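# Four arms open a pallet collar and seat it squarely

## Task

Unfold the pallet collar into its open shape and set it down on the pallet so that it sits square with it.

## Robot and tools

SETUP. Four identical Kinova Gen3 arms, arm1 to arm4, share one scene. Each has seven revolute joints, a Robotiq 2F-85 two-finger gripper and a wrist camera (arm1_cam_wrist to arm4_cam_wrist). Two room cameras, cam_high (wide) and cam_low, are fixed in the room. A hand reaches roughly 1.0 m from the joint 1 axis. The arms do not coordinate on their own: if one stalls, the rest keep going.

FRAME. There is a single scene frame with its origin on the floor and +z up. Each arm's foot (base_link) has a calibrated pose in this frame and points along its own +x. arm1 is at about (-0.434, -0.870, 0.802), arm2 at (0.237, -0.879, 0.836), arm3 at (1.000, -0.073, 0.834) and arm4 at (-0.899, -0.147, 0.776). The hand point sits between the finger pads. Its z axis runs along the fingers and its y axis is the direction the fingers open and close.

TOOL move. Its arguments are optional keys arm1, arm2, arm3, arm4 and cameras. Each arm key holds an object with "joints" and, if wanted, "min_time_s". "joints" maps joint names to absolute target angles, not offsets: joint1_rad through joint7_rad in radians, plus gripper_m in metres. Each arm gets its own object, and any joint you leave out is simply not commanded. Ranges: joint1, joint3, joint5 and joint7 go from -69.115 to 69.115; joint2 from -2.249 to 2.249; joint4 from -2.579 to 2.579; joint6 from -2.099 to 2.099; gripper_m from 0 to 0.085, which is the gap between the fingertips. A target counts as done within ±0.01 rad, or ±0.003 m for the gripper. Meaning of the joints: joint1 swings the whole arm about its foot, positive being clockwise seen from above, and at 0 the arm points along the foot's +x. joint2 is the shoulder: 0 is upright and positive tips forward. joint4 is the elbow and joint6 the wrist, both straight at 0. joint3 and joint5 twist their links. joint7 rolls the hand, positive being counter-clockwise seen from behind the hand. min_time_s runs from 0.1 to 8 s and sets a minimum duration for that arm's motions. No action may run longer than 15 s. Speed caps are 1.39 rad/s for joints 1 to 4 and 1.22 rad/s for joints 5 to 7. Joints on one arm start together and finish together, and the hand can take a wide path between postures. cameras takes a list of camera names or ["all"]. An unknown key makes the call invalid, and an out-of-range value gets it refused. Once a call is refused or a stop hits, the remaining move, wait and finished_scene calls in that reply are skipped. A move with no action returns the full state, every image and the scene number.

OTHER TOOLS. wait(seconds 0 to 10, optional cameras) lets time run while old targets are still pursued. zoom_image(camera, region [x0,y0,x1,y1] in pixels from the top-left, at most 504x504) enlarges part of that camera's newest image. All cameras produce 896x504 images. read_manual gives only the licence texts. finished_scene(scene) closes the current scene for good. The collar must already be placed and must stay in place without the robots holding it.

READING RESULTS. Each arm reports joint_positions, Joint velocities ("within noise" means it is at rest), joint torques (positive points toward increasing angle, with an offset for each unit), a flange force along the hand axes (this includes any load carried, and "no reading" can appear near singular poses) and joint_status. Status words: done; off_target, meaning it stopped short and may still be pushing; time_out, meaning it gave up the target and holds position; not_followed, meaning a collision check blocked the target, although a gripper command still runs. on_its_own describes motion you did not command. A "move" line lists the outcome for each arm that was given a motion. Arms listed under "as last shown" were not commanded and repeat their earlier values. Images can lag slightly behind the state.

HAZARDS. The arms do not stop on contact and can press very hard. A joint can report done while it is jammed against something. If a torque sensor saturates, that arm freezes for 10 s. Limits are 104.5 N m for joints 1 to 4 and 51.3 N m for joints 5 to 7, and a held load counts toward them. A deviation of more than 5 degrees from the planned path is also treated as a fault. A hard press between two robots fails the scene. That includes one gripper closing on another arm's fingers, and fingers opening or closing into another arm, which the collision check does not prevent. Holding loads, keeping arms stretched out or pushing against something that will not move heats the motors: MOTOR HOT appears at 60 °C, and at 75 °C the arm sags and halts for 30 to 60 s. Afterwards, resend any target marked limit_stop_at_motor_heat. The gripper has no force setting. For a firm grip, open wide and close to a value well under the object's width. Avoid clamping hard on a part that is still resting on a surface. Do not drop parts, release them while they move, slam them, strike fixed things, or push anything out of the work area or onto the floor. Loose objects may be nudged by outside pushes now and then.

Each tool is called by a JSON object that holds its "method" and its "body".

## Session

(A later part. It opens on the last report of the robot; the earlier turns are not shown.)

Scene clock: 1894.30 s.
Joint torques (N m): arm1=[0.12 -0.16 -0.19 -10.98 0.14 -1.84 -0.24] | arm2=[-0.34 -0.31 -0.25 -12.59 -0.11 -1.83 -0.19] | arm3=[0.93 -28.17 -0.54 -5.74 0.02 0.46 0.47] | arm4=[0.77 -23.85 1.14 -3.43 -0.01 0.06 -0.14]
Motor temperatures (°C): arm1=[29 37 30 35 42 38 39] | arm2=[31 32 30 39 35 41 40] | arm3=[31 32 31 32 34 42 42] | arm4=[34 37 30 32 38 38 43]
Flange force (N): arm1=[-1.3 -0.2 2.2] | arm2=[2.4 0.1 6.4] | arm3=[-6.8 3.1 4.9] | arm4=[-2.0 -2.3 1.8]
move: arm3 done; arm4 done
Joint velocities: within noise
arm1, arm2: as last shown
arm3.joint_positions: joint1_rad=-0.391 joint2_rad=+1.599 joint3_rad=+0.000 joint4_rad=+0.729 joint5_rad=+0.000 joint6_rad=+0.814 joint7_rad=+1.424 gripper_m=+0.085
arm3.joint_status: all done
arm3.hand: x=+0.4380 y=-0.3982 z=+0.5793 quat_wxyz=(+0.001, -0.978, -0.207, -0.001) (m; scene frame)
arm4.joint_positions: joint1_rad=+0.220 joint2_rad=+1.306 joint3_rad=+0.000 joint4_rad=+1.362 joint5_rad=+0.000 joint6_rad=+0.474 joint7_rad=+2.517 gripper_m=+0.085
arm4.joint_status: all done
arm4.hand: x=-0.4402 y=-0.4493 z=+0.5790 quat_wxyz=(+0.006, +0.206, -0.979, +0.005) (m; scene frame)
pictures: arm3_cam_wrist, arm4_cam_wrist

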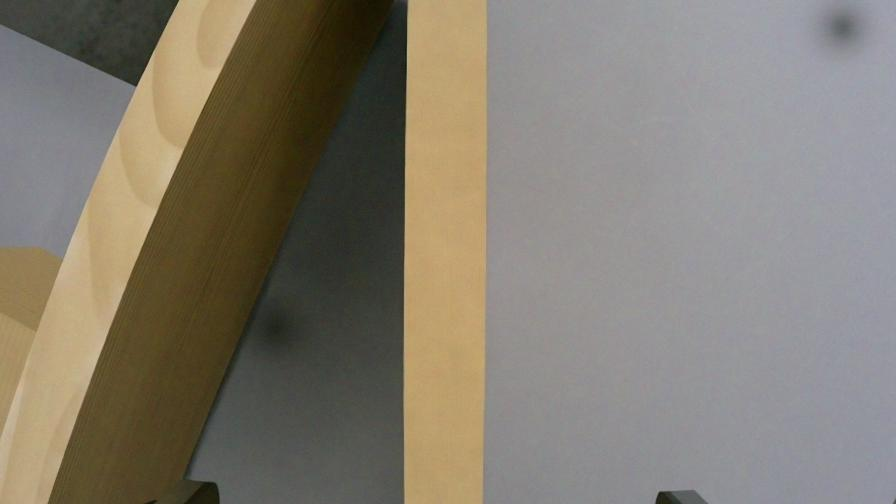

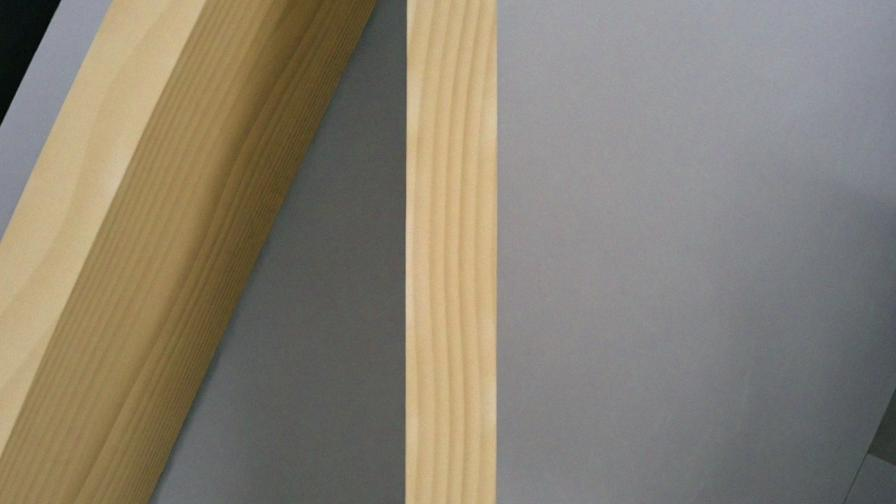

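{"method": "move", "body": {"arm3": {"joints": {"joint2_rad": 1.8588, "joint4_rad": 0.3856, "joint6_rad": 0.8972}, "min_time_s": 2.5}, "arm4": {"joints": {"joint2_rad": 1.5024, "joint4_rad": 1.2136, "joint6_rad": 0.4256}, "min_time_s": 2.5}, "cameras": ["arm3_cam_wrist", "arm4_cam_wrist", "cam_low"]}}

Scene clock: 1919.00 s.
Joint torques (N m): arm1=[0.2 -0.15 -0.13 -10.98 0.12 -1.85 -0.23] | arm2=[-0.38 -0.31 -0.22 -12.56 -0.11 -1.82 -0.18] | arm3=[0.96 -27.77 -0.53 -6.18 0.04 0.45 0.45] | arm4=[0.71 -23.98 1.19 -2.98 -0.05 0.14 -0.13]
Motor temperatures (°C): arm1=[29 36 30 35 42 38 39] | arm2=[31 32 30 39 35 41 40] | arm3=[31 33 31 32 34 42 42] | arm4=[34 37 30 32 38 38 43]
Flange force (N): arm1=[-1.3 0.0 2.1] | arm2=[2.4 0.3 6.3] | arm3=no reading | arm4=[-1.9 -2.3 2.2]
move: arm3 done; arm4 done
Joint velocities: within noise
arm1, arm2: as last shown
arm3.joint_positions: joint1_rad=-0.391 joint2_rad=+1.859 joint3_rad=+0.000 joint4_rad=+0.386 joint5_rad=+0.000 joint6_rad=+0.897 joint7_rad=+1.424 gripper_m=+0.085
arm3.joint_status: all done
arm3.hand: x=+0.4381 y=-0.3980 z=+0.4912 quat_wxyz=(+0.001, -0.978, -0.207, -0.001) (m; scene frame)
arm4.joint_positions: joint1_rad=+0.220 joint2_rad=+1.502 joint3_rad=+0.000 joint4_rad=+1.214 joint5_rad=+0.000 joint6_rad=+0.426 joint7_rad=+2.517 gripper_m=+0.085
arm4.joint_status: all done
arm4.hand: x=-0.4411 y=-0.4503 z=+0.4910 quat_wxyz=(+0.006, +0.206, -0.979, +0.005) (m; scene frame)
pictures: arm3_cam_wrist, arm4_cam_wrist, cam_low

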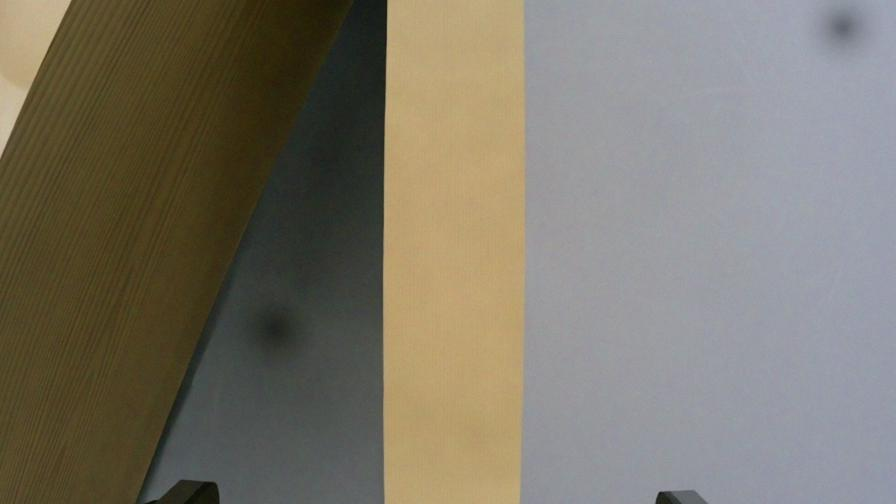

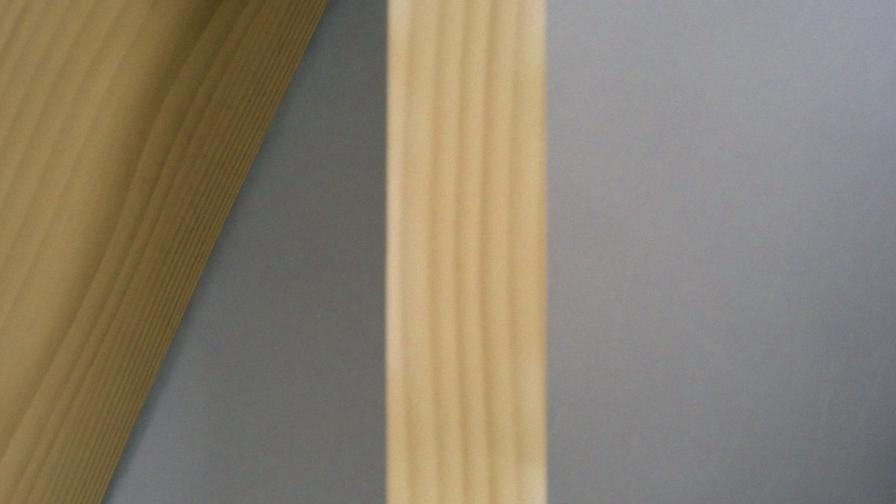

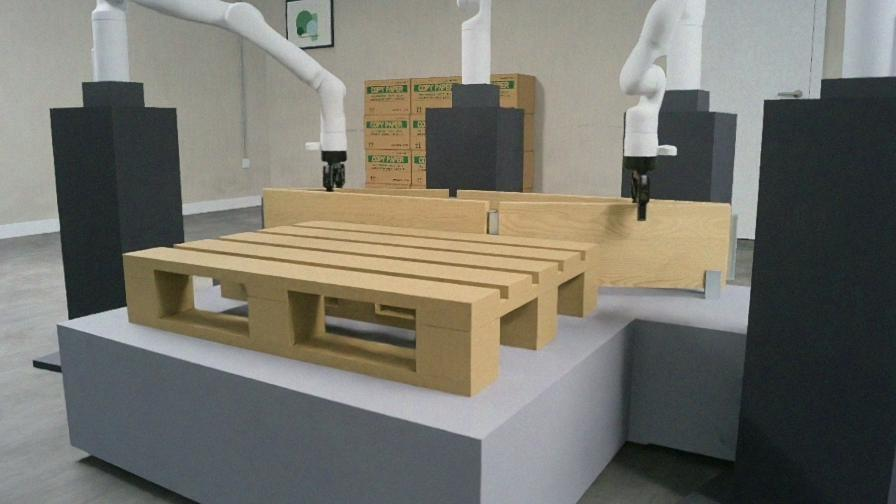

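{"method": "move", "body": {"arm3": {"joints": {"gripper_m": 0.0}}, "arm4": {"joints": {"gripper_m": 0.0}}, "cameras": ["arm3_cam_wrist", "arm4_cam_wrist"]}}

Scene clock: 1926.77 s.
Joint torques (N m): arm1=[0.27 -0.13 -0.14 -10.91 0.1 -1.82 -0.25] | arm2=[-0.34 -0.28 -0.26 -12.62 -0.06 -1.83 -0.19] | arm3=[11.92 -22.37 6.29 -7.01 3.69 -2.52 -0.87] | arm4=[1.22 -21.45 1.96 -12.67 -0.58 -7.88 -1.29]
Motor temperatures (°C): arm1=[29 36 30 35 42 38 39] | arm2=[31 32 30 39 35 41 40] | arm3=[31 33 31 32 34 42 42] | arm4=[34 37 30 32 38 38 43]
Flange force (N): arm1=[-1.5 -0.2 2.0] | arm2=[2.6 0.2 6.4] | arm3=no reading | arm4=[9.2 12.5 -25.7]
move: arm3 off_target; arm4 off_target
Joint velocities: within noise
arm1, arm2: as last shown
arm3.joint_positions: joint1_rad=-0.391 joint2_rad=+1.859 joint3_rad=+0.000 joint4_rad=+0.386 joint5_rad=+0.000 joint6_rad=+0.897 joint7_rad=+1.424 gripper_m=+0.018
arm3.joint_status: gripper_m off_target (ended at +0.018, target +0.000)
arm3.hand: x=+0.4381 y=-0.3981 z=+0.4912 quat_wxyz=(+0.001, -0.978, -0.207, -0.001) (m; scene frame)
arm4.joint_positions: joint1_rad=+0.220 joint2_rad=+1.502 joint3_rad=+0.000 joint4_rad=+1.214 joint5_rad=+0.000 joint6_rad=+0.426 joint7_rad=+2.517 gripper_m=+0.018
arm4.joint_status: gripper_m off_target (ended at +0.018, target +0.000)
arm4.hand: x=-0.4411 y=-0.4503 z=+0.4909 quat_wxyz=(+0.006, +0.206, -0.979, +0.005) (m; scene frame)
pictures: arm3_cam_wrist, arm4_cam_wrist

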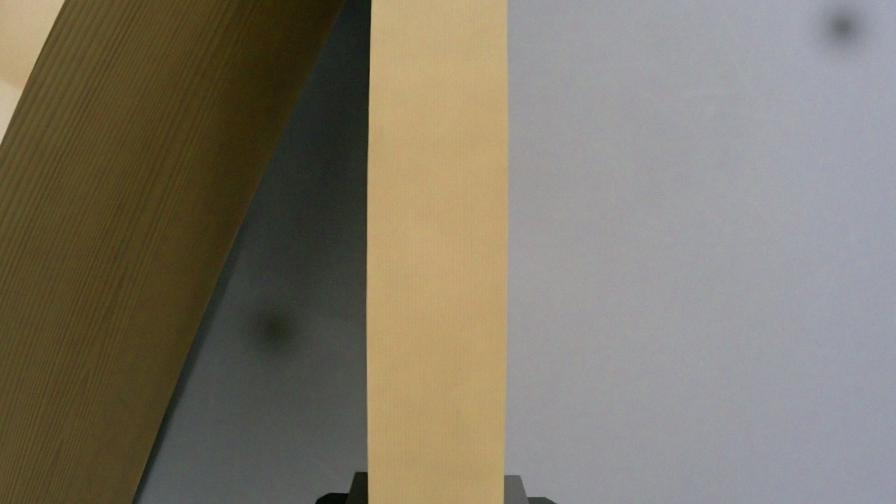

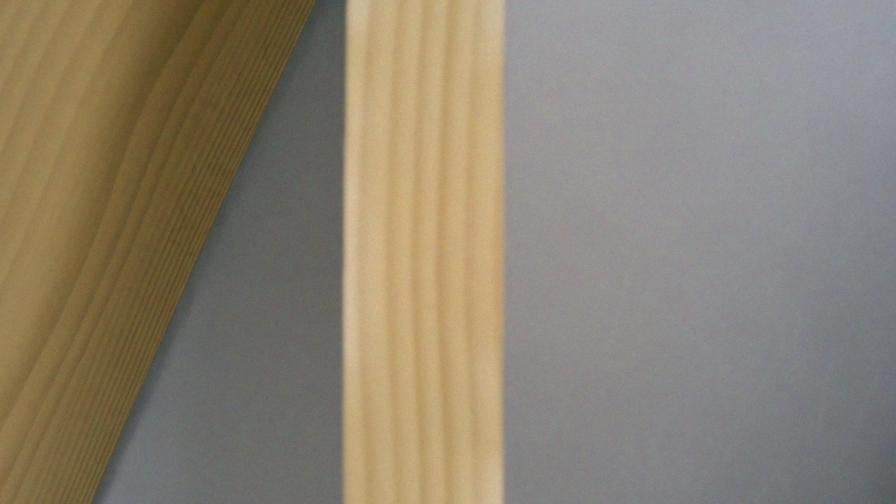

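{"method": "move", "body": {"arm3": {"joints": {"joint2_rad": 1.7874, "joint4_rad": 0.4943, "joint6_rad": 0.86}, "min_time_s": 2}, "arm4": {"joints": {"joint1_rad": 0.2209, "joint2_rad": 1.4564, "joint4_rad": 1.2537, "joint6_rad": 0.4315, "joint7_rad": 2.5177}, "min_time_s": 2}}}

{"method": "wait", "body": {"seconds": 0.5, "cameras": ["arm3_cam_wrist", "arm4_cam_wrist", "cam_low", "arm1_cam_wrist", "arm2_cam_wrist"]}}

Scene clock: 2028.83 s.
Joint torques (N m): arm1=[0.28 -0.12 -0.16 -10.88 0.11 -1.82 -0.24] | arm2=[-0.35 -0.29 -0.27 -12.57 -0.06 -1.82 -0.19] | arm3=[0.13 -45.53 -0.66 -11.73 -0.17 0.41 0.45] | arm4=[1.77 -38.94 2.12 -6.24 0.04 -0.01 -0.11]
Motor temperatures (°C): arm1=[29 35 30 36 42 38 39] | arm2=[31 31 30 39 35 41 40] | arm3=[32 33 31 32 35 43 42] | arm4=[34 39 30 33 38 40 43]
Flange force (N): arm1=[-1.5 -0.2 1.9] | arm2=[2.4 0.1 6.3] | arm3=no reading | arm4=[-4.7 -2.9 30.0]
move: arm3 done; arm4 done
Joint velocities: within noise
arm1, arm2: as last shown
arm3.joint_positions: joint1_rad=-0.391 joint2_rad=+1.787 joint3_rad=+0.000 joint4_rad=+0.494 joint5_rad=+0.000 joint6_rad=+0.860 joint7_rad=+1.424 gripper_m=+0.018
arm3.joint_status: all done
arm3.hand: x=+0.4381 y=-0.3980 z=+0.5113 quat_wxyz=(+0.001, -0.978, -0.207, -0.001) (m; scene frame)
arm4.joint_positions: joint1_rad=+0.221 joint2_rad=+1.456 joint3_rad=+0.000 joint4_rad=+1.254 joint5_rad=+0.000 joint6_rad=+0.432 joint7_rad=+2.518 gripper_m=+0.018
arm4.joint_status: all done
arm4.hand: x=-0.4411 y=-0.4503 z=+0.5110 quat_wxyz=(+0.006, +0.206, -0.979, +0.005) (m; scene frame)
pictures: none

Scene clock: 2029.33 s.
Joint torques (N m): arm1=[0.25 -0.18 -0.2 -10.95 0.08 -1.87 -0.22] | arm2=[-0.39 -0.31 -0.2 -12.55 -0.09 -1.84 -0.2] | arm3=[0.12 -45.51 -0.63 -11.76 -0.15 0.41 0.46] | arm4=[1.78 -38.88 2.09 -6.32 -0.01 -0.03 -0.11]
Motor temperatures (°C): arm1=[29 35 30 36 42 38 39] | arm2=[31 31 30 39 35 41 40] | arm3=[32 33 31 32 35 43 42] | arm4=[34 39 30 33 38 40 43]
Flange force (N): arm1=[-1.5 -0.3 2.0] | arm2=[2.3 0.3 6.2] | arm3=no reading | arm4=[-4.5 -2.6 29.7]
Joint velocities: within noise
arm1.joint_positions: joint1_rad=+0.300 joint2_rad=-0.600 joint3_rad=+0.000 joint4_rad=+1.900 joint5_rad=+0.000 joint6_rad=+1.200 joint7_rad=+1.570 gripper_m=+0.060
arm1.joint_status: not commanded
arm1.hand: x=-0.3159 y=-0.6467 z=+1.2690 quat_wxyz=(-0.258, +0.535, -0.784, -0.183) (m; scene frame)
arm2.joint_positions: joint1_rad=-0.212 joint2_rad=-0.600 joint3_rad=+0.000 joint4_rad=+1.900 joint5_rad=+0.000 joint6_rad=+1.200 joint7_rad=+1.570 gripper_m=+0.000
arm2.joint_status: not commanded
arm2.hand: x=+0.1876 y=-0.6331 z=+1.3042 quat_wxyz=(-0.185, +0.765, -0.561, -0.258) (m; scene frame)
arm3.joint_positions: joint1_rad=-0.391 joint2_rad=+1.787 joint3_rad=+0.000 joint4_rad=+0.494 joint5_rad=+0.000 joint6_rad=+0.860 joint7_rad=+1.424 gripper_m=+0.018
arm3.joint_status: all done
arm3.hand: x=+0.4381 y=-0.3980 z=+0.5113 quat_wxyz=(+0.001, -0.978, -0.207, -0.001) (m; scene frame)
arm4.joint_positions: joint1_rad=+0.221 joint2_rad=+1.456 joint3_rad=+0.000 joint4_rad=+1.254 joint5_rad=+0.000 joint6_rad=+0.432 joint7_rad=+2.518 gripper_m=+0.018
arm4.joint_status: all done
arm4.hand: x=-0.4411 y=-0.4503 z=+0.5110 quat_wxyz=(+0.006, +0.206, -0.979, +0.005) (m; scene frame)
wait: 0.50 s; at rest by 0.27 s
pictures: arm1_cam_wrist, arm2_cam_wrist, arm3_cam_wrist, arm4_cam_wrist, cam_low

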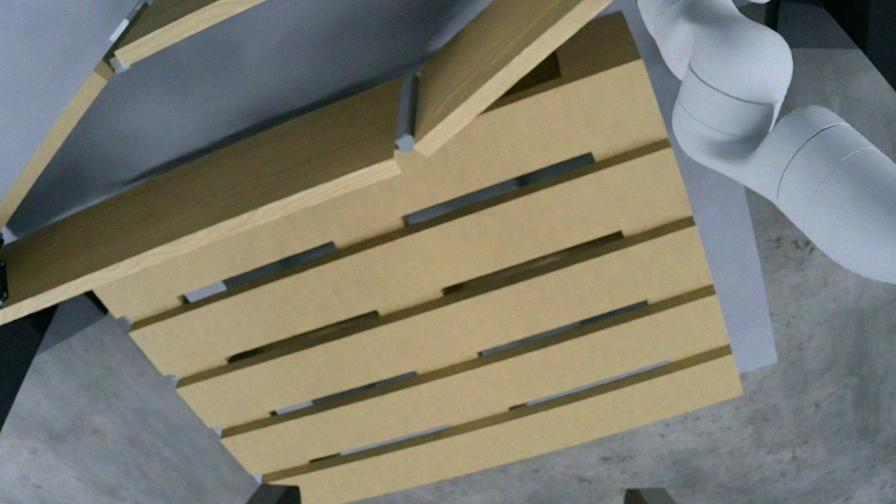

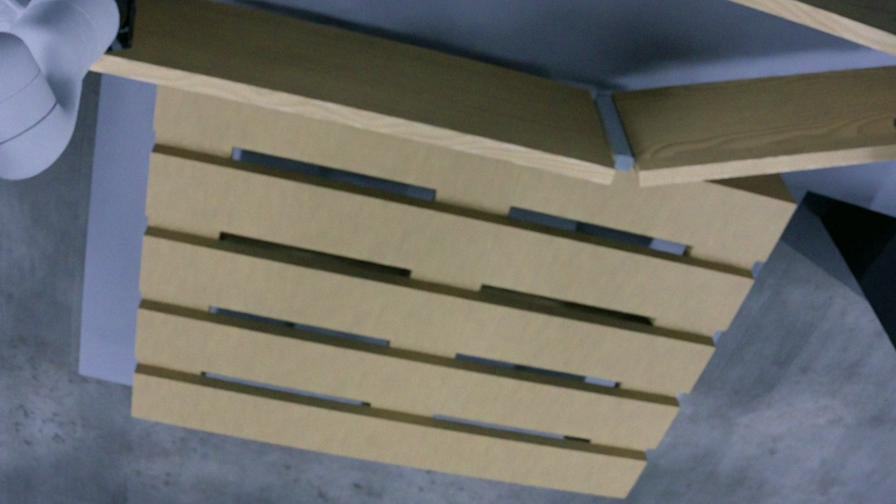

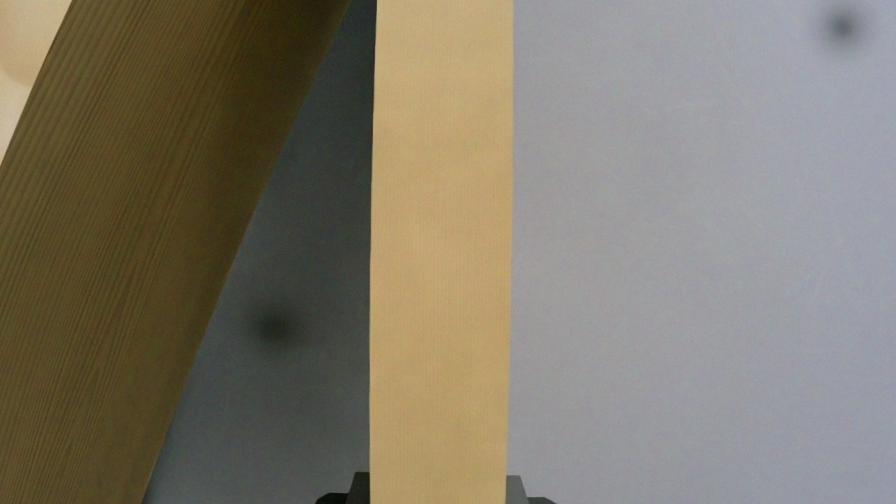

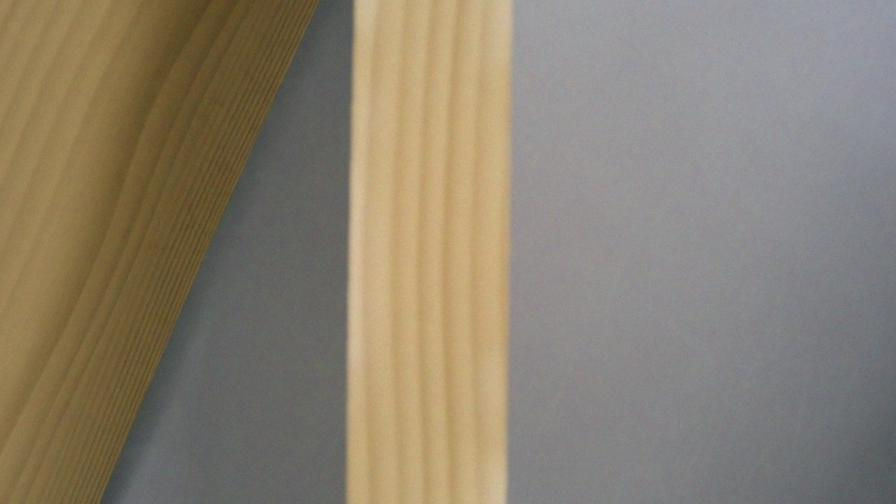

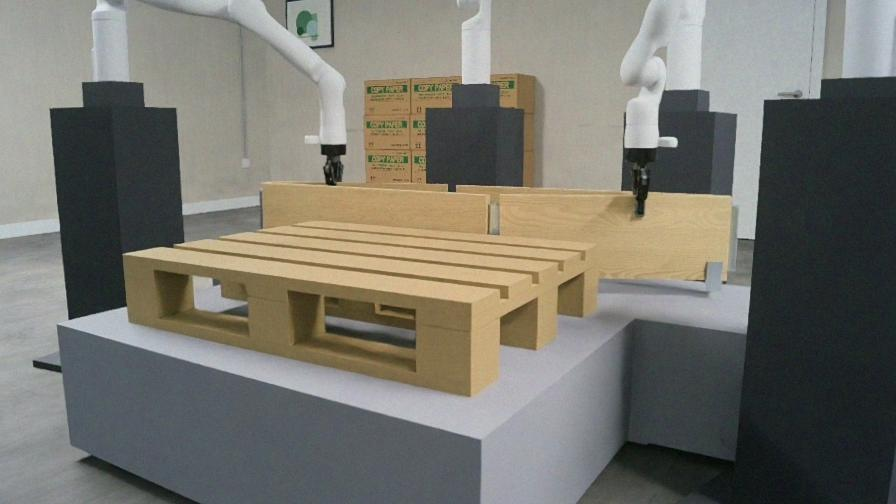

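{"method": "move", "body": {"arm3": {"joints": {"joint2_rad": 1.6893, "joint4_rad": 0.6251, "joint6_rad": 0.8273}, "min_time_s": 1.5}, "arm4": {"joints": {"joint1_rad": 0.2218, "joint2_rad": 1.3823, "joint4_rad": 1.3117, "joint6_rad": 0.4477, "joint7_rad": 2.5186}, "min_time_s": 1.5}}}

{"method": "move", "body": {"arm3": {"joints": {"joint2_rad": 1.5744, "joint4_rad": 0.7539, "joint6_rad": 0.8133}, "min_time_s": 1.5}, "arm4": {"joints": {"joint1_rad": 0.2231, "joint2_rad": 1.2841, "joint4_rad": 1.3756, "joint6_rad": 0.4819, "joint7_rad": 2.5199}, "min_time_s": 1.5}}}

{"method": "move", "body": {"arm3": {"joints": {"joint2_rad": 1.4725, "joint4_rad": 0.8463, "joint6_rad": 0.8228}, "min_time_s": 1.5}, "arm4": {"joints": {"joint1_rad": 0.2245, "joint2_rad": 1.1889, "joint4_rad": 1.4234, "joint6_rad": 0.5294, "joint7_rad": 2.5213}, "min_time_s": 1.5}}}

{"method": "move", "body": {"arm3": {"joints": {"joint2_rad": 1.3794, "joint4_rad": 0.9126, "joint6_rad": 0.8496}, "min_time_s": 1.5}, "arm4": {"joints": {"joint1_rad": 0.2258, "joint2_rad": 1.0972, "joint4_rad": 1.4554, "joint6_rad": 0.589, "joint7_rad": 2.5226}, "min_time_s": 1.5}}}

{"method": "wait", "body": {"seconds": 0.5, "cameras": ["all"]}}

Scene clock: 2045.17 s.
Joint torques (N m): arm1=[0.25 -0.2 -0.14 -10.93 0.19 -1.87 -0.25] | arm2=[-0.33 -0.29 -0.26 -12.55 -0.09 -1.85 -0.19] | arm3=[0.1 -45.78 -0.72 -11.44 -0.15 0.38 0.47] | arm4=[1.7 -38.87 2.03 -6.59 0 -0.02 -0.07]
Motor temperatures (°C): arm1=[29 35 30 36 42 38 39] | arm2=[30 31 30 39 35 41 40] | arm3=[31 36 31 32 34 43 42] | arm4=[34 41 30 33 38 40 43]
Flange force (N): arm1=[-1.6 -0.1 2.0] | arm2=[2.4 0.1 6.2] | arm3=[-14.1 2.6 35.3] | arm4=[-4.4 -2.6 29.6]
move: arm3 done; arm4 done
Joint velocities: within noise
arm1, arm2: as last shown
arm3.joint_positions: joint1_rad=-0.391 joint2_rad=+1.689 joint3_rad=+0.000 joint4_rad=+0.625 joint5_rad=+0.000 joint6_rad=+0.827 joint7_rad=+1.424 gripper_m=+0.018
arm3.joint_status: all done
arm3.hand: x=+0.4380 y=-0.3982 z=+0.5443 quat_wxyz=(+0.001, -0.978, -0.207, -0.001) (m; scene frame)
arm4.joint_positions: joint1_rad=+0.222 joint2_rad=+1.382 joint3_rad=+0.000 joint4_rad=+1.312 joint5_rad=+0.000 joint6_rad=+0.448 joint7_rad=+2.519 gripper_m=+0.018
arm4.joint_status: all done
arm4.hand: x=-0.4412 y=-0.4503 z=+0.5440 quat_wxyz=(+0.006, +0.206, -0.979, +0.005) (m; scene frame)
pictures: none

Scene clock: 2046.97 s.
Joint torques (N m): arm1=[0.23 -0.15 -0.14 -10.89 0.14 -1.85 -0.2] | arm2=[-0.38 -0.28 -0.25 -12.55 -0.09 -1.82 -0.18] | arm3=[-0.04 -45.91 -0.73 -11.19 -0.12 0.41 0.47] | arm4=[1.75 -38.77 2.13 -7.12 0.08 0 -0.09]
Motor temperatures (°C): arm1=[29 35 30 36 42 38 39] | arm2=[30 31 30 39 35 41 40] | arm3=[31 36 31 32 34 43 42] | arm4=[34 41 30 33 38 40 43]
Flange force (N): arm1=[-1.6 0.0 1.9] | arm2=[2.4 0.2 6.3] | arm3=[-12.6 2.2 34.0] | arm4=[-4.4 -2.6 29.4]
move: arm3 done; arm4 done
Joint velocities: within noise
arm1, arm2: as last shown
arm3.joint_positions: joint1_rad=-0.391 joint2_rad=+1.574 joint3_rad=+0.000 joint4_rad=+0.754 joint5_rad=+0.000 joint6_rad=+0.813 joint7_rad=+1.424 gripper_m=+0.018
arm3.joint_status: all done
arm3.hand: x=+0.4380 y=-0.3983 z=+0.5893 quat_wxyz=(+0.001, -0.978, -0.207, -0.001) (m; scene frame)
arm4.joint_positions: joint1_rad=+0.223 joint2_rad=+1.284 joint3_rad=+0.000 joint4_rad=+1.376 joint5_rad=+0.000 joint6_rad=+0.482 joint7_rad=+2.520 gripper_m=+0.018
arm4.joint_status: all done
arm4.hand: x=-0.4412 y=-0.4503 z=+0.5890 quat_wxyz=(+0.006, +0.206, -0.979, +0.005) (m; scene frame)
pictures: none

Scene clock: 2048.77 s.
Joint torques (N m): arm1=[0.25 -0.21 -0.13 -10.94 0.13 -1.85 -0.22] | arm2=[-0.35 -0.3 -0.29 -12.58 -0.08 -1.82 -0.16] | arm3=[0.07 -46.15 -0.69 -11.45 -0.06 0.32 0.48] | arm4=[1.68 -38.72 1.99 -8.03 0.01 -0.18 -0.08]
Motor temperatures (°C): arm1=[29 35 30 36 42 38 39] | arm2=[30 31 30 39 35 41 40] | arm3=[31 36 31 32 34 43 42] | arm4=[34 41 30 33 38 40 43]
Flange force (N): arm1=[-1.6 0.0 2.1] | arm2=[2.4 0.1 6.4] | arm3=[-11.6 2.3 33.1] | arm4=[-4.4 -2.7 29.1]
move: arm3 done; arm4 done
Joint velocities: within noise
arm1, arm2: as last shown
arm3.joint_positions: joint1_rad=-0.391 joint2_rad=+1.472 joint3_rad=+0.000 joint4_rad=+0.846 joint5_rad=+0.000 joint6_rad=+0.823 joint7_rad=+1.424 gripper_m=+0.018
arm3.joint_status: all done
arm3.hand: x=+0.4379 y=-0.3984 z=+0.6343 quat_wxyz=(+0.001, -0.978, -0.207, -0.001) (m; scene frame)
arm4.joint_positions: joint1_rad=+0.225 joint2_rad=+1.189 joint3_rad=+0.000 joint4_rad=+1.423 joint5_rad=+0.000 joint6_rad=+0.529 joint7_rad=+2.521 gripper_m=+0.018
arm4.joint_status: all done
arm4.hand: x=-0.4413 y=-0.4503 z=+0.6340 quat_wxyz=(+0.006, +0.206, -0.979, +0.005) (m; scene frame)
pictures: none

Scene clock: 2050.57 s.
Joint torques (N m): arm1=[0.27 -0.15 -0.18 -10.88 0.18 -1.82 -0.22] | arm2=[-0.35 -0.27 -0.22 -12.56 -0.07 -1.84 -0.21] | arm3=[0.25 -46.39 -0.51 -11.99 0.01 0.21 0.51] | arm4=[1.46 -38.76 1.81 -9.22 -0.01 -0.32 -0.11]
Motor temperatures (°C): arm1=[29 35 30 36 42 38 39] | arm2=[30 31 30 39 35 41 40] | arm3=[31 36 31 32 34 43 42] | arm4=[34 41 30 33 38 40 43]
Flange force (N): arm1=[-1.6 -0.2 2.0] | arm2=[2.4 0.3 6.3] | arm3=[-10.9 2.6 32.5] | arm4=[-3.8 -2.6 29.1]
move: arm3 done; arm4 done
Joint velocities: within noise
arm1, arm2: as last shown
arm3.joint_positions: joint1_rad=-0.391 joint2_rad=+1.379 joint3_rad=+0.000 joint4_rad=+0.913 joint5_rad=+0.000 joint6_rad=+0.850 joint7_rad=+1.424 gripper_m=+0.018
arm3.joint_status: all done
arm3.hand: x=+0.4379 y=-0.3985 z=+0.6793 quat_wxyz=(+0.001, -0.978, -0.207, -0.001) (m; scene frame)
arm4.joint_positions: joint1_rad=+0.226 joint2_rad=+1.097 joint3_rad=+0.000 joint4_rad=+1.455 joint5_rad=+0.000 joint6_rad=+0.589 joint7_rad=+2.523 gripper_m=+0.018
arm4.joint_status: all done
arm4.hand: x=-0.4413 y=-0.4503 z=+0.6791 quat_wxyz=(+0.006, +0.206, -0.979, +0.005) (m; scene frame)
pictures: none

Scene clock: 2051.07 s.
Joint torques (N m): arm1=[0.23 -0.13 -0.17 -10.95 0.17 -1.84 -0.25] | arm2=[-0.38 -0.23 -0.21 -12.58 -0.08 -1.83 -0.18] | arm3=[0.26 -46.36 -0.52 -11.99 0.03 0.2 0.47] | arm4=[1.44 -38.71 1.82 -9.21 -0.01 -0.28 -0.1]
Motor temperatures (°C): arm1=[29 35 30 36 42 38 39] | arm2=[30 31 30 39 35 41 40] | arm3=[31 37 31 32 34 43 42] | arm4=[34 41 30 33 38 40 43]
Flange force (N): arm1=[-1.4 -0.2 2.1] | arm2=[2.6 0.4 6.3] | arm3=[-10.8 2.5 32.4] | arm4=[-3.7 -2.5 29.0]
Joint velocities: within noise
arm1.joint_positions: joint1_rad=+0.300 joint2_rad=-0.600 joint3_rad=+0.000 joint4_rad=+1.900 joint5_rad=+0.000 joint6_rad=+1.200 joint7_rad=+1.570 gripper_m=+0.060
arm1.joint_status: not commanded
arm1.hand: x=-0.3159 y=-0.6467 z=+1.2690 quat_wxyz=(-0.258, +0.535, -0.784, -0.183) (m; scene frame)
arm2.joint_positions: joint1_rad=-0.212 joint2_rad=-0.600 joint3_rad=+0.000 joint4_rad=+1.900 joint5_rad=+0.000 joint6_rad=+1.200 joint7_rad=+1.570 gripper_m=+0.000
arm2.joint_status: not commanded
arm2.hand: x=+0.1876 y=-0.6331 z=+1.3042 quat_wxyz=(-0.185, +0.765, -0.561, -0.258) (m; scene frame)
arm3.joint_positions: joint1_rad=-0.391 joint2_rad=+1.379 joint3_rad=+0.000 joint4_rad=+0.913 joint5_rad=+0.000 joint6_rad=+0.850 joint7_rad=+1.424 gripper_m=+0.018
arm3.joint_status: all done
arm3.hand: x=+0.4379 y=-0.3984 z=+0.6793 quat_wxyz=(+0.001, -0.978, -0.207, -0.001) (m; scene frame)
arm4.joint_positions: joint1_rad=+0.226 joint2_rad=+1.097 joint3_rad=+0.000 joint4_rad=+1.455 joint5_rad=+0.000 joint6_rad=+0.589 joint7_rad=+2.523 gripper_m=+0.018
arm4.joint_status: all done
arm4.hand: x=-0.4413 y=-0.4503 z=+0.6791 quat_wxyz=(+0.006, +0.206, -0.979, +0.005) (m; scene frame)
wait: 0.50 s; at rest by 0.27 s
pictures: arm1_cam_wrist, arm2_cam_wrist, arm3_cam_wrist, arm4_cam_wrist, cam_high, cam_low

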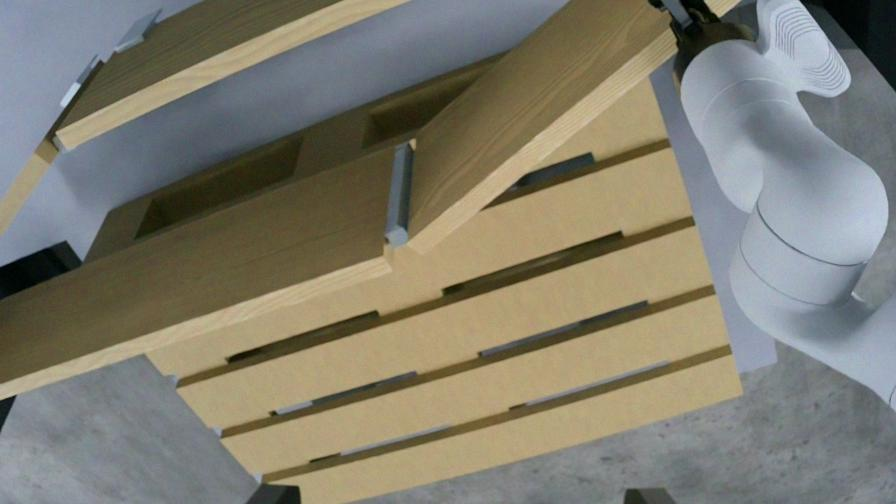

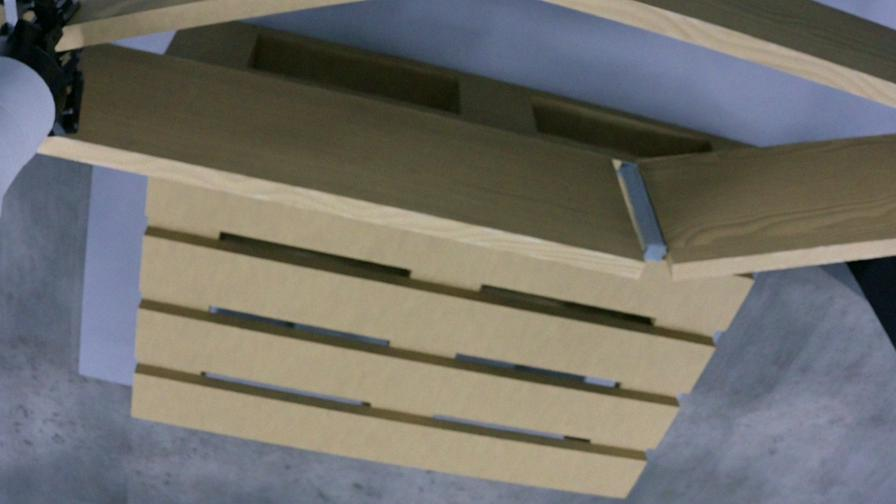

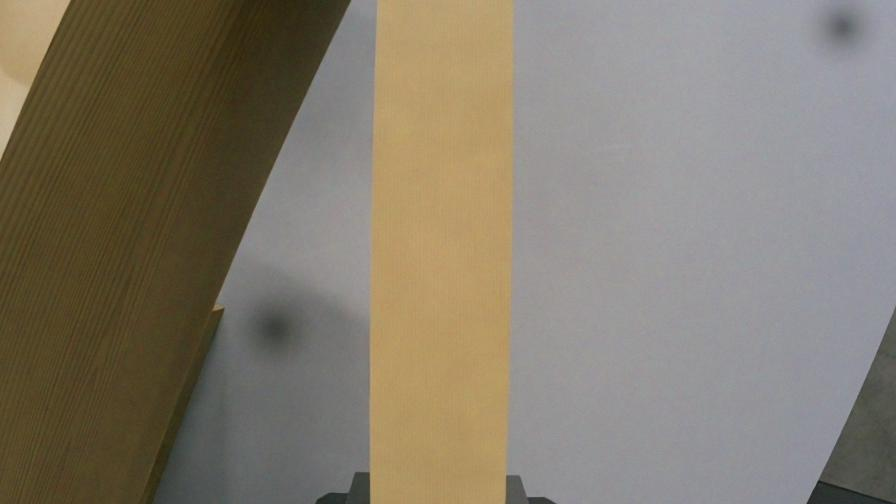

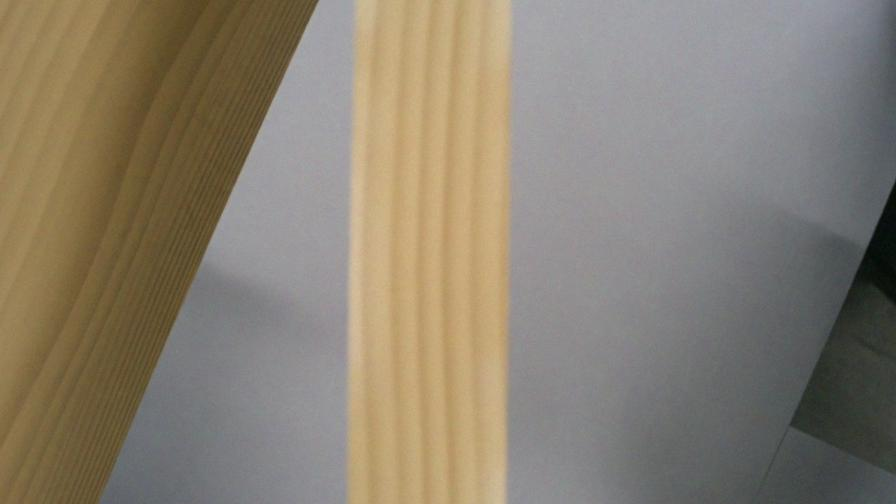

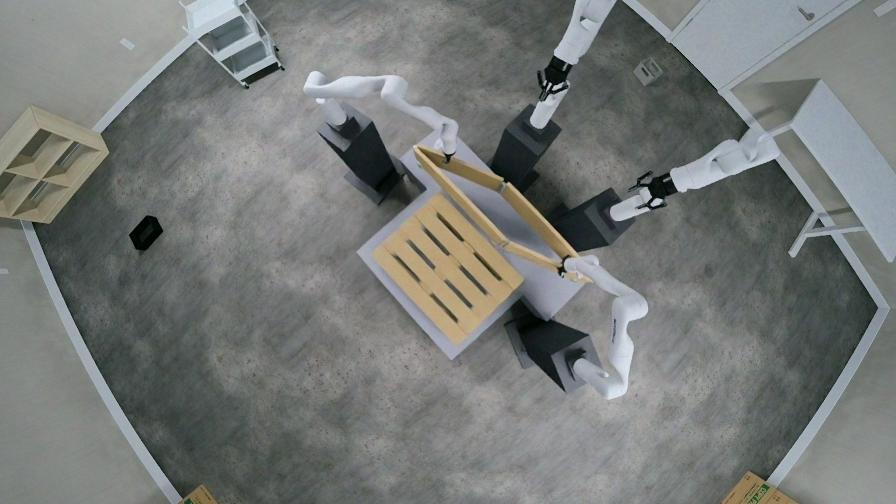

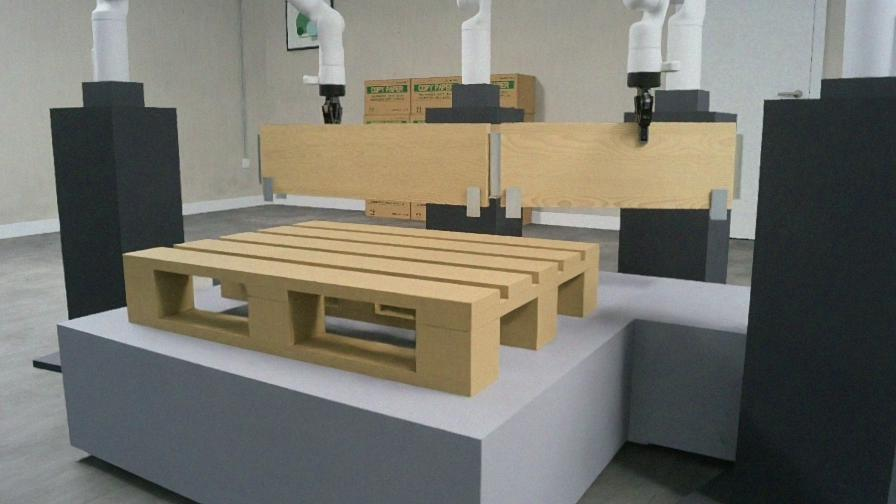

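{"method": "move", "body": {"arm3": {"joints": {"joint1_rad": -0.3234, "joint2_rad": 1.3369, "joint4_rad": 1.0315, "joint6_rad": 0.7732, "joint7_rad": 1.5963}, "min_time_s": 2}, "arm4": {"joints": {"joint1_rad": 0.1641, "joint2_rad": 1.0752, "joint4_rad": 1.5241, "joint6_rad": 0.5424, "joint7_rad": 2.5658}, "min_time_s": 2}}}

{"method": "wait", "body": {"seconds": 0.4, "cameras": ["arm3_cam_wrist", "arm4_cam_wrist", "arm1_cam_wrist"]}}

Scene clock: 2166.13 s.
Joint torques (N m): arm1=[0.22 -0.18 -0.19 -10.81 0.13 -1.82 -0.24] | arm2=[-0.36 -0.32 -0.22 -12.58 -0.06 -1.84 -0.2] | arm3=[2.94 -48.97 1.46 -15.34 0.6 -2.22 0.45] | arm4=[-1.1 -40.08 -0.94 -12.58 -1.02 -2.43 -0.32]
Motor temperatures (°C): arm1=[29 35 30 36 42 38 39] | arm2=[30 31 30 39 35 41 40] | arm3=[31 47 31 32 34 42 42] | arm4=[34 48 30 33 38 39 43]
Flange force (N): arm1=[-1.8 -0.3 1.8] | arm2=[2.4 0.3 6.3] | arm3=[-2.3 5.5 33.0] | arm4=[4.6 1.1 28.5]
move: arm3 done; arm4 done
Joint velocities: within noise
arm1, arm2: as last shown
arm3.joint_positions: joint1_rad=-0.323 joint2_rad=+1.337 joint3_rad=+0.000 joint4_rad=+1.031 joint5_rad=+0.000 joint6_rad=+0.773 joint7_rad=+1.596 gripper_m=+0.018
arm3.joint_status: all done
arm3.hand: x=+0.4350 y=-0.3500 z=+0.6795 quat_wxyz=(+0.001, -0.966, -0.258, -0.001) (m; scene frame)
arm4.joint_positions: joint1_rad=+0.164 joint2_rad=+1.075 joint3_rad=+0.000 joint4_rad=+1.524 joint5_rad=+0.000 joint6_rad=+0.542 joint7_rad=+2.566 gripper_m=+0.018
arm4.joint_status: all done
arm4.hand: x=-0.4383 y=-0.4138 z=+0.6789 quat_wxyz=(+0.006, +0.257, -0.966, +0.005) (m; scene frame)
pictures: none

Scene clock: 2166.53 s.
Joint torques (N m): arm1=[0.22 -0.18 -0.2 -10.86 0.14 -1.87 -0.26] | arm2=[-0.37 -0.3 -0.24 -12.62 -0.04 -1.83 -0.18] | arm3=[2.89 -48.95 1.41 -15.29 0.56 -2.21 0.44] | arm4=[-1.12 -40.14 -0.98 -12.6 -0.98 -2.37 -0.32]
Motor temperatures (°C): arm1=[29 35 30 36 42 38 39] | arm2=[30 31 30 39 35 41 40] | arm3=[31 47 31 32 34 42 42] | arm4=[34 48 30 33 38 39 43]
Flange force (N): arm1=[-1.7 -0.4 1.8] | arm2=[2.5 0.3 6.4] | arm3=[-2.5 5.4 33.1] | arm4=[4.7 1.2 28.7]
Joint velocities: within noise
arm1.joint_positions: joint1_rad=+0.300 joint2_rad=-0.600 joint3_rad=+0.000 joint4_rad=+1.900 joint5_rad=+0.000 joint6_rad=+1.200 joint7_rad=+1.570 gripper_m=+0.060
arm1.joint_status: not commanded
arm1.hand: x=-0.3159 y=-0.6467 z=+1.2690 quat_wxyz=(-0.258, +0.535, -0.784, -0.183) (m; scene frame)
arm2.joint_positions: joint1_rad=-0.212 joint2_rad=-0.600 joint3_rad=+0.000 joint4_rad=+1.900 joint5_rad=+0.000 joint6_rad=+1.200 joint7_rad=+1.570 gripper_m=+0.000
arm2.joint_status: not commanded
arm2.hand: x=+0.1876 y=-0.6331 z=+1.3042 quat_wxyz=(-0.185, +0.765, -0.561, -0.258) (m; scene frame)
arm3.joint_positions: joint1_rad=-0.323 joint2_rad=+1.337 joint3_rad=+0.000 joint4_rad=+1.031 joint5_rad=+0.000 joint6_rad=+0.773 joint7_rad=+1.596 gripper_m=+0.018
arm3.joint_status: all done
arm3.hand: x=+0.4350 y=-0.3500 z=+0.6795 quat_wxyz=(+0.001, -0.966, -0.258, -0.001) (m; scene frame)
arm4.joint_positions: joint1_rad=+0.164 joint2_rad=+1.075 joint3_rad=+0.000 joint4_rad=+1.524 joint5_rad=+0.000 joint6_rad=+0.542 joint7_rad=+2.566 gripper_m=+0.018
arm4.joint_status: all done
arm4.hand: x=-0.4383 y=-0.4138 z=+0.6789 quat_wxyz=(+0.006, +0.257, -0.966, +0.005) (m; scene frame)
wait: 0.40 s; at rest by 0.27 s
pictures: arm1_cam_wrist, arm3_cam_wrist, arm4_cam_wrist

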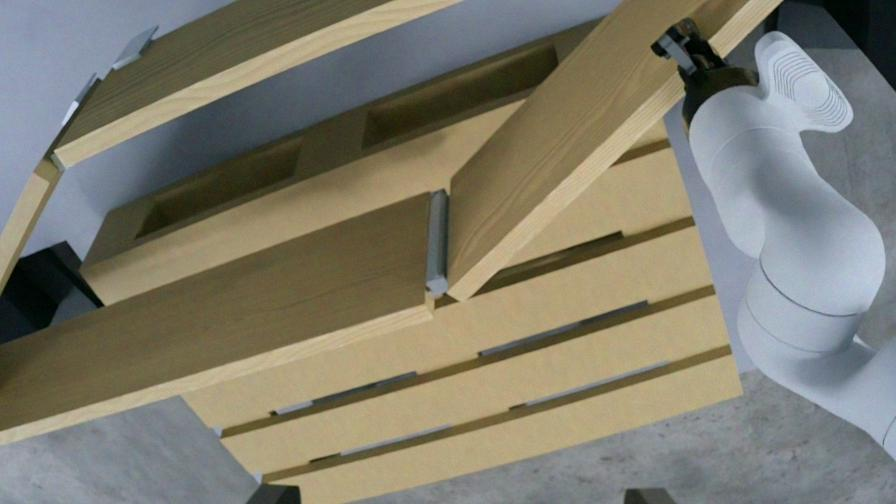

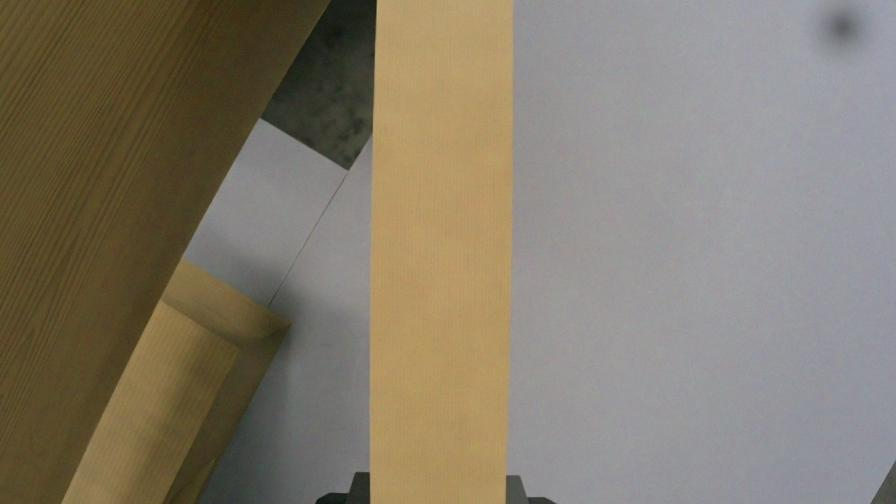

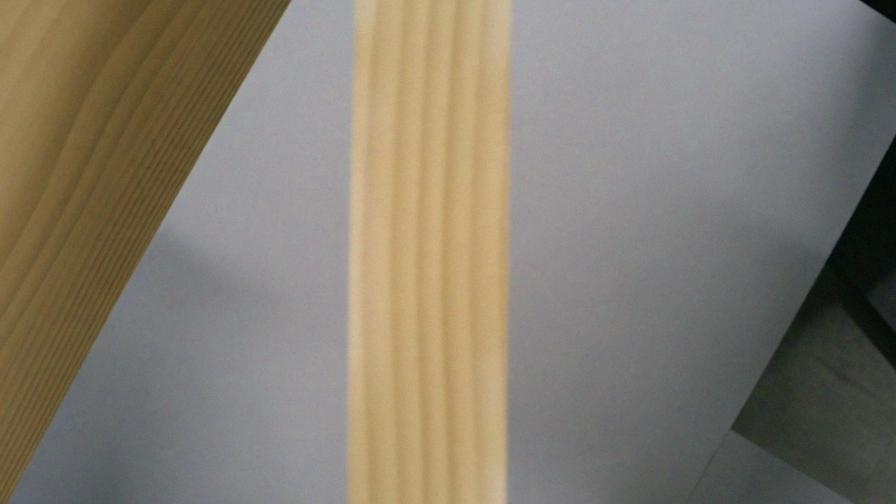

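{"method": "move", "body": {"arm3": {"joints": {"joint1_rad": -0.2523, "joint2_rad": 1.3072, "joint4_rad": 1.1183, "joint6_rad": 0.7162, "joint7_rad": 1.7723}, "min_time_s": 2}, "arm4": {"joints": {"joint1_rad": 0.098, "joint2_rad": 1.0573, "joint4_rad": 1.5808, "joint6_rad": 0.5035, "joint7_rad": 2.6046}, "min_time_s": 2}}}

{"method": "wait", "body": {"seconds": 0.4, "cameras": ["arm3_cam_wrist", "arm4_cam_wrist", "arm2_cam_wrist"]}}

Scene clock: 2189.70 s.
Joint torques (N m): arm1=[0.19 -0.12 -0.15 -10.93 0.18 -1.83 -0.24] | arm2=[-0.39 -0.27 -0.21 -12.59 -0.09 -1.82 -0.2] | arm3=[4.59 -51.31 3.07 -18.47 0.88 -4.29 0.16] | arm4=[-2.47 -41.86 -2.18 -16.13 -1.45 -4.66 -0.5]
Motor temperatures (°C): arm1=[29 35 30 36 42 38 39] | arm2=[30 31 30 39 35 40 40] | arm3=[31 48 31 32 34 42 42] | arm4=[34 48 30 33 38 39 43]
Flange force (N): arm1=[-1.4 0.0 2.0] | arm2=[2.5 0.3 6.4] | arm3=[3.6 9.1 33.7] | arm4=[10.5 5.9 28.4]
move: arm3 done; arm4 done
Joint velocities: within noise
arm1, arm2: as last shown
arm3.joint_positions: joint1_rad=-0.252 joint2_rad=+1.307 joint3_rad=+0.000 joint4_rad=+1.118 joint5_rad=+0.000 joint6_rad=+0.716 joint7_rad=+1.772 gripper_m=+0.018
arm3.joint_status: all done
arm3.hand: x=+0.4316 y=-0.3024 z=+0.6795 quat_wxyz=(+0.001, -0.951, -0.308, -0.001) (m; scene frame)
arm4.joint_positions: joint1_rad=+0.098 joint2_rad=+1.057 joint3_rad=+0.000 joint4_rad=+1.581 joint5_rad=+0.000 joint6_rad=+0.503 joint7_rad=+2.605 gripper_m=+0.018
arm4.joint_status: all done
arm4.hand: x=-0.4348 y=-0.3770 z=+0.6789 quat_wxyz=(+0.007, +0.307, -0.952, +0.004) (m; scene frame)
pictures: none

Scene clock: 2190.10 s.
Joint torques (N m): arm1=[0.29 -0.11 -0.18 -10.97 0.14 -1.84 -0.29] | arm2=[-0.4 -0.29 -0.24 -12.56 -0.07 -1.85 -0.2] | arm3=[4.63 -51.29 3.07 -18.46 0.89 -4.29 0.16] | arm4=[-2.46 -41.87 -2.27 -16.01 -1.41 -4.68 -0.53]
Motor temperatures (°C): arm1=[29 35 30 36 42 38 39] | arm2=[30 31 30 39 35 40 40] | arm3=[31 48 31 32 34 42 42] | arm4=[34 48 30 33 38 39 43]
Flange force (N): arm1=[-1.3 -0.4 2.1] | arm2=[2.4 0.3 6.2] | arm3=[3.5 9.2 33.6] | arm4=[10.2 5.4 28.5]
Joint velocities: within noise
arm1.joint_positions: joint1_rad=+0.300 joint2_rad=-0.600 joint3_rad=+0.000 joint4_rad=+1.900 joint5_rad=+0.000 joint6_rad=+1.200 joint7_rad=+1.570 gripper_m=+0.060
arm1.joint_status: not commanded
arm1.hand: x=-0.3159 y=-0.6467 z=+1.2690 quat_wxyz=(-0.258, +0.535, -0.784, -0.183) (m; scene frame)
arm2.joint_positions: joint1_rad=-0.212 joint2_rad=-0.600 joint3_rad=+0.000 joint4_rad=+1.900 joint5_rad=+0.000 joint6_rad=+1.200 joint7_rad=+1.570 gripper_m=+0.000
arm2.joint_status: not commanded
arm2.hand: x=+0.1876 y=-0.6331 z=+1.3042 quat_wxyz=(-0.185, +0.765, -0.561, -0.258) (m; scene frame)
arm3.joint_positions: joint1_rad=-0.252 joint2_rad=+1.307 joint3_rad=+0.000 joint4_rad=+1.118 joint5_rad=+0.000 joint6_rad=+0.716 joint7_rad=+1.772 gripper_m=+0.018
arm3.joint_status: all done
arm3.hand: x=+0.4316 y=-0.3024 z=+0.6795 quat_wxyz=(+0.001, -0.951, -0.308, -0.001) (m; scene frame)
arm4.joint_positions: joint1_rad=+0.098 joint2_rad=+1.057 joint3_rad=+0.000 joint4_rad=+1.581 joint5_rad=+0.000 joint6_rad=+0.503 joint7_rad=+2.605 gripper_m=+0.018
arm4.joint_status: all done
arm4.hand: x=-0.4348 y=-0.3770 z=+0.6789 quat_wxyz=(+0.007, +0.307, -0.952, +0.004) (m; scene frame)
wait: 0.40 s; at rest by 0.27 s
pictures: arm2_cam_wrist, arm3_cam_wrist, arm4_cam_wrist

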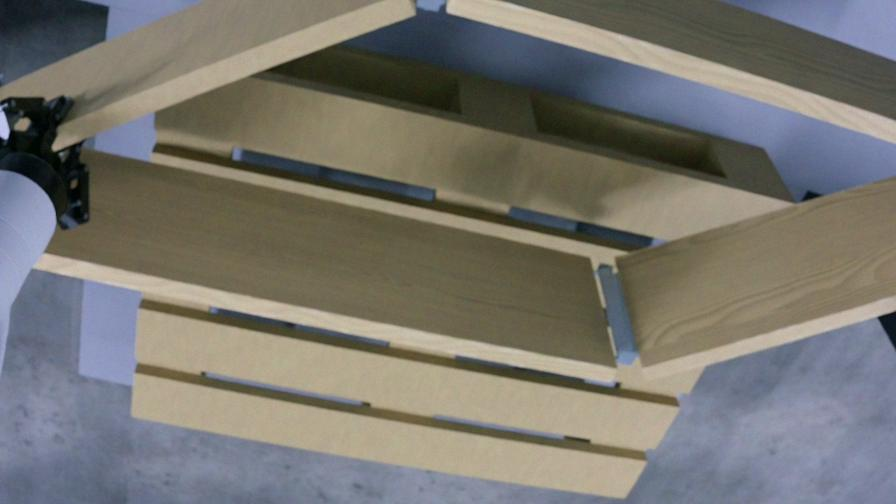

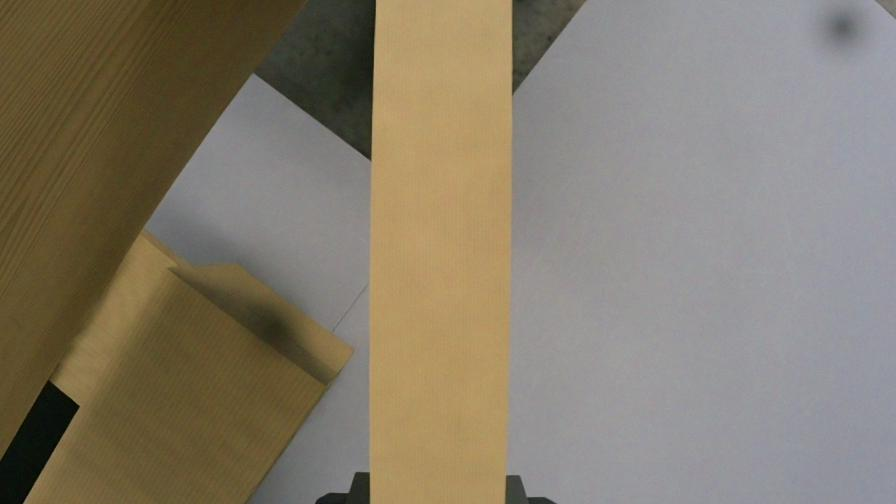

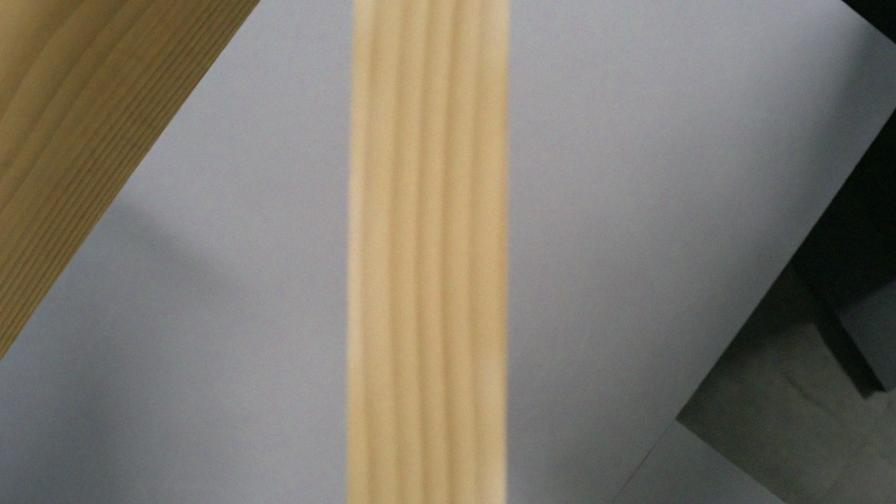

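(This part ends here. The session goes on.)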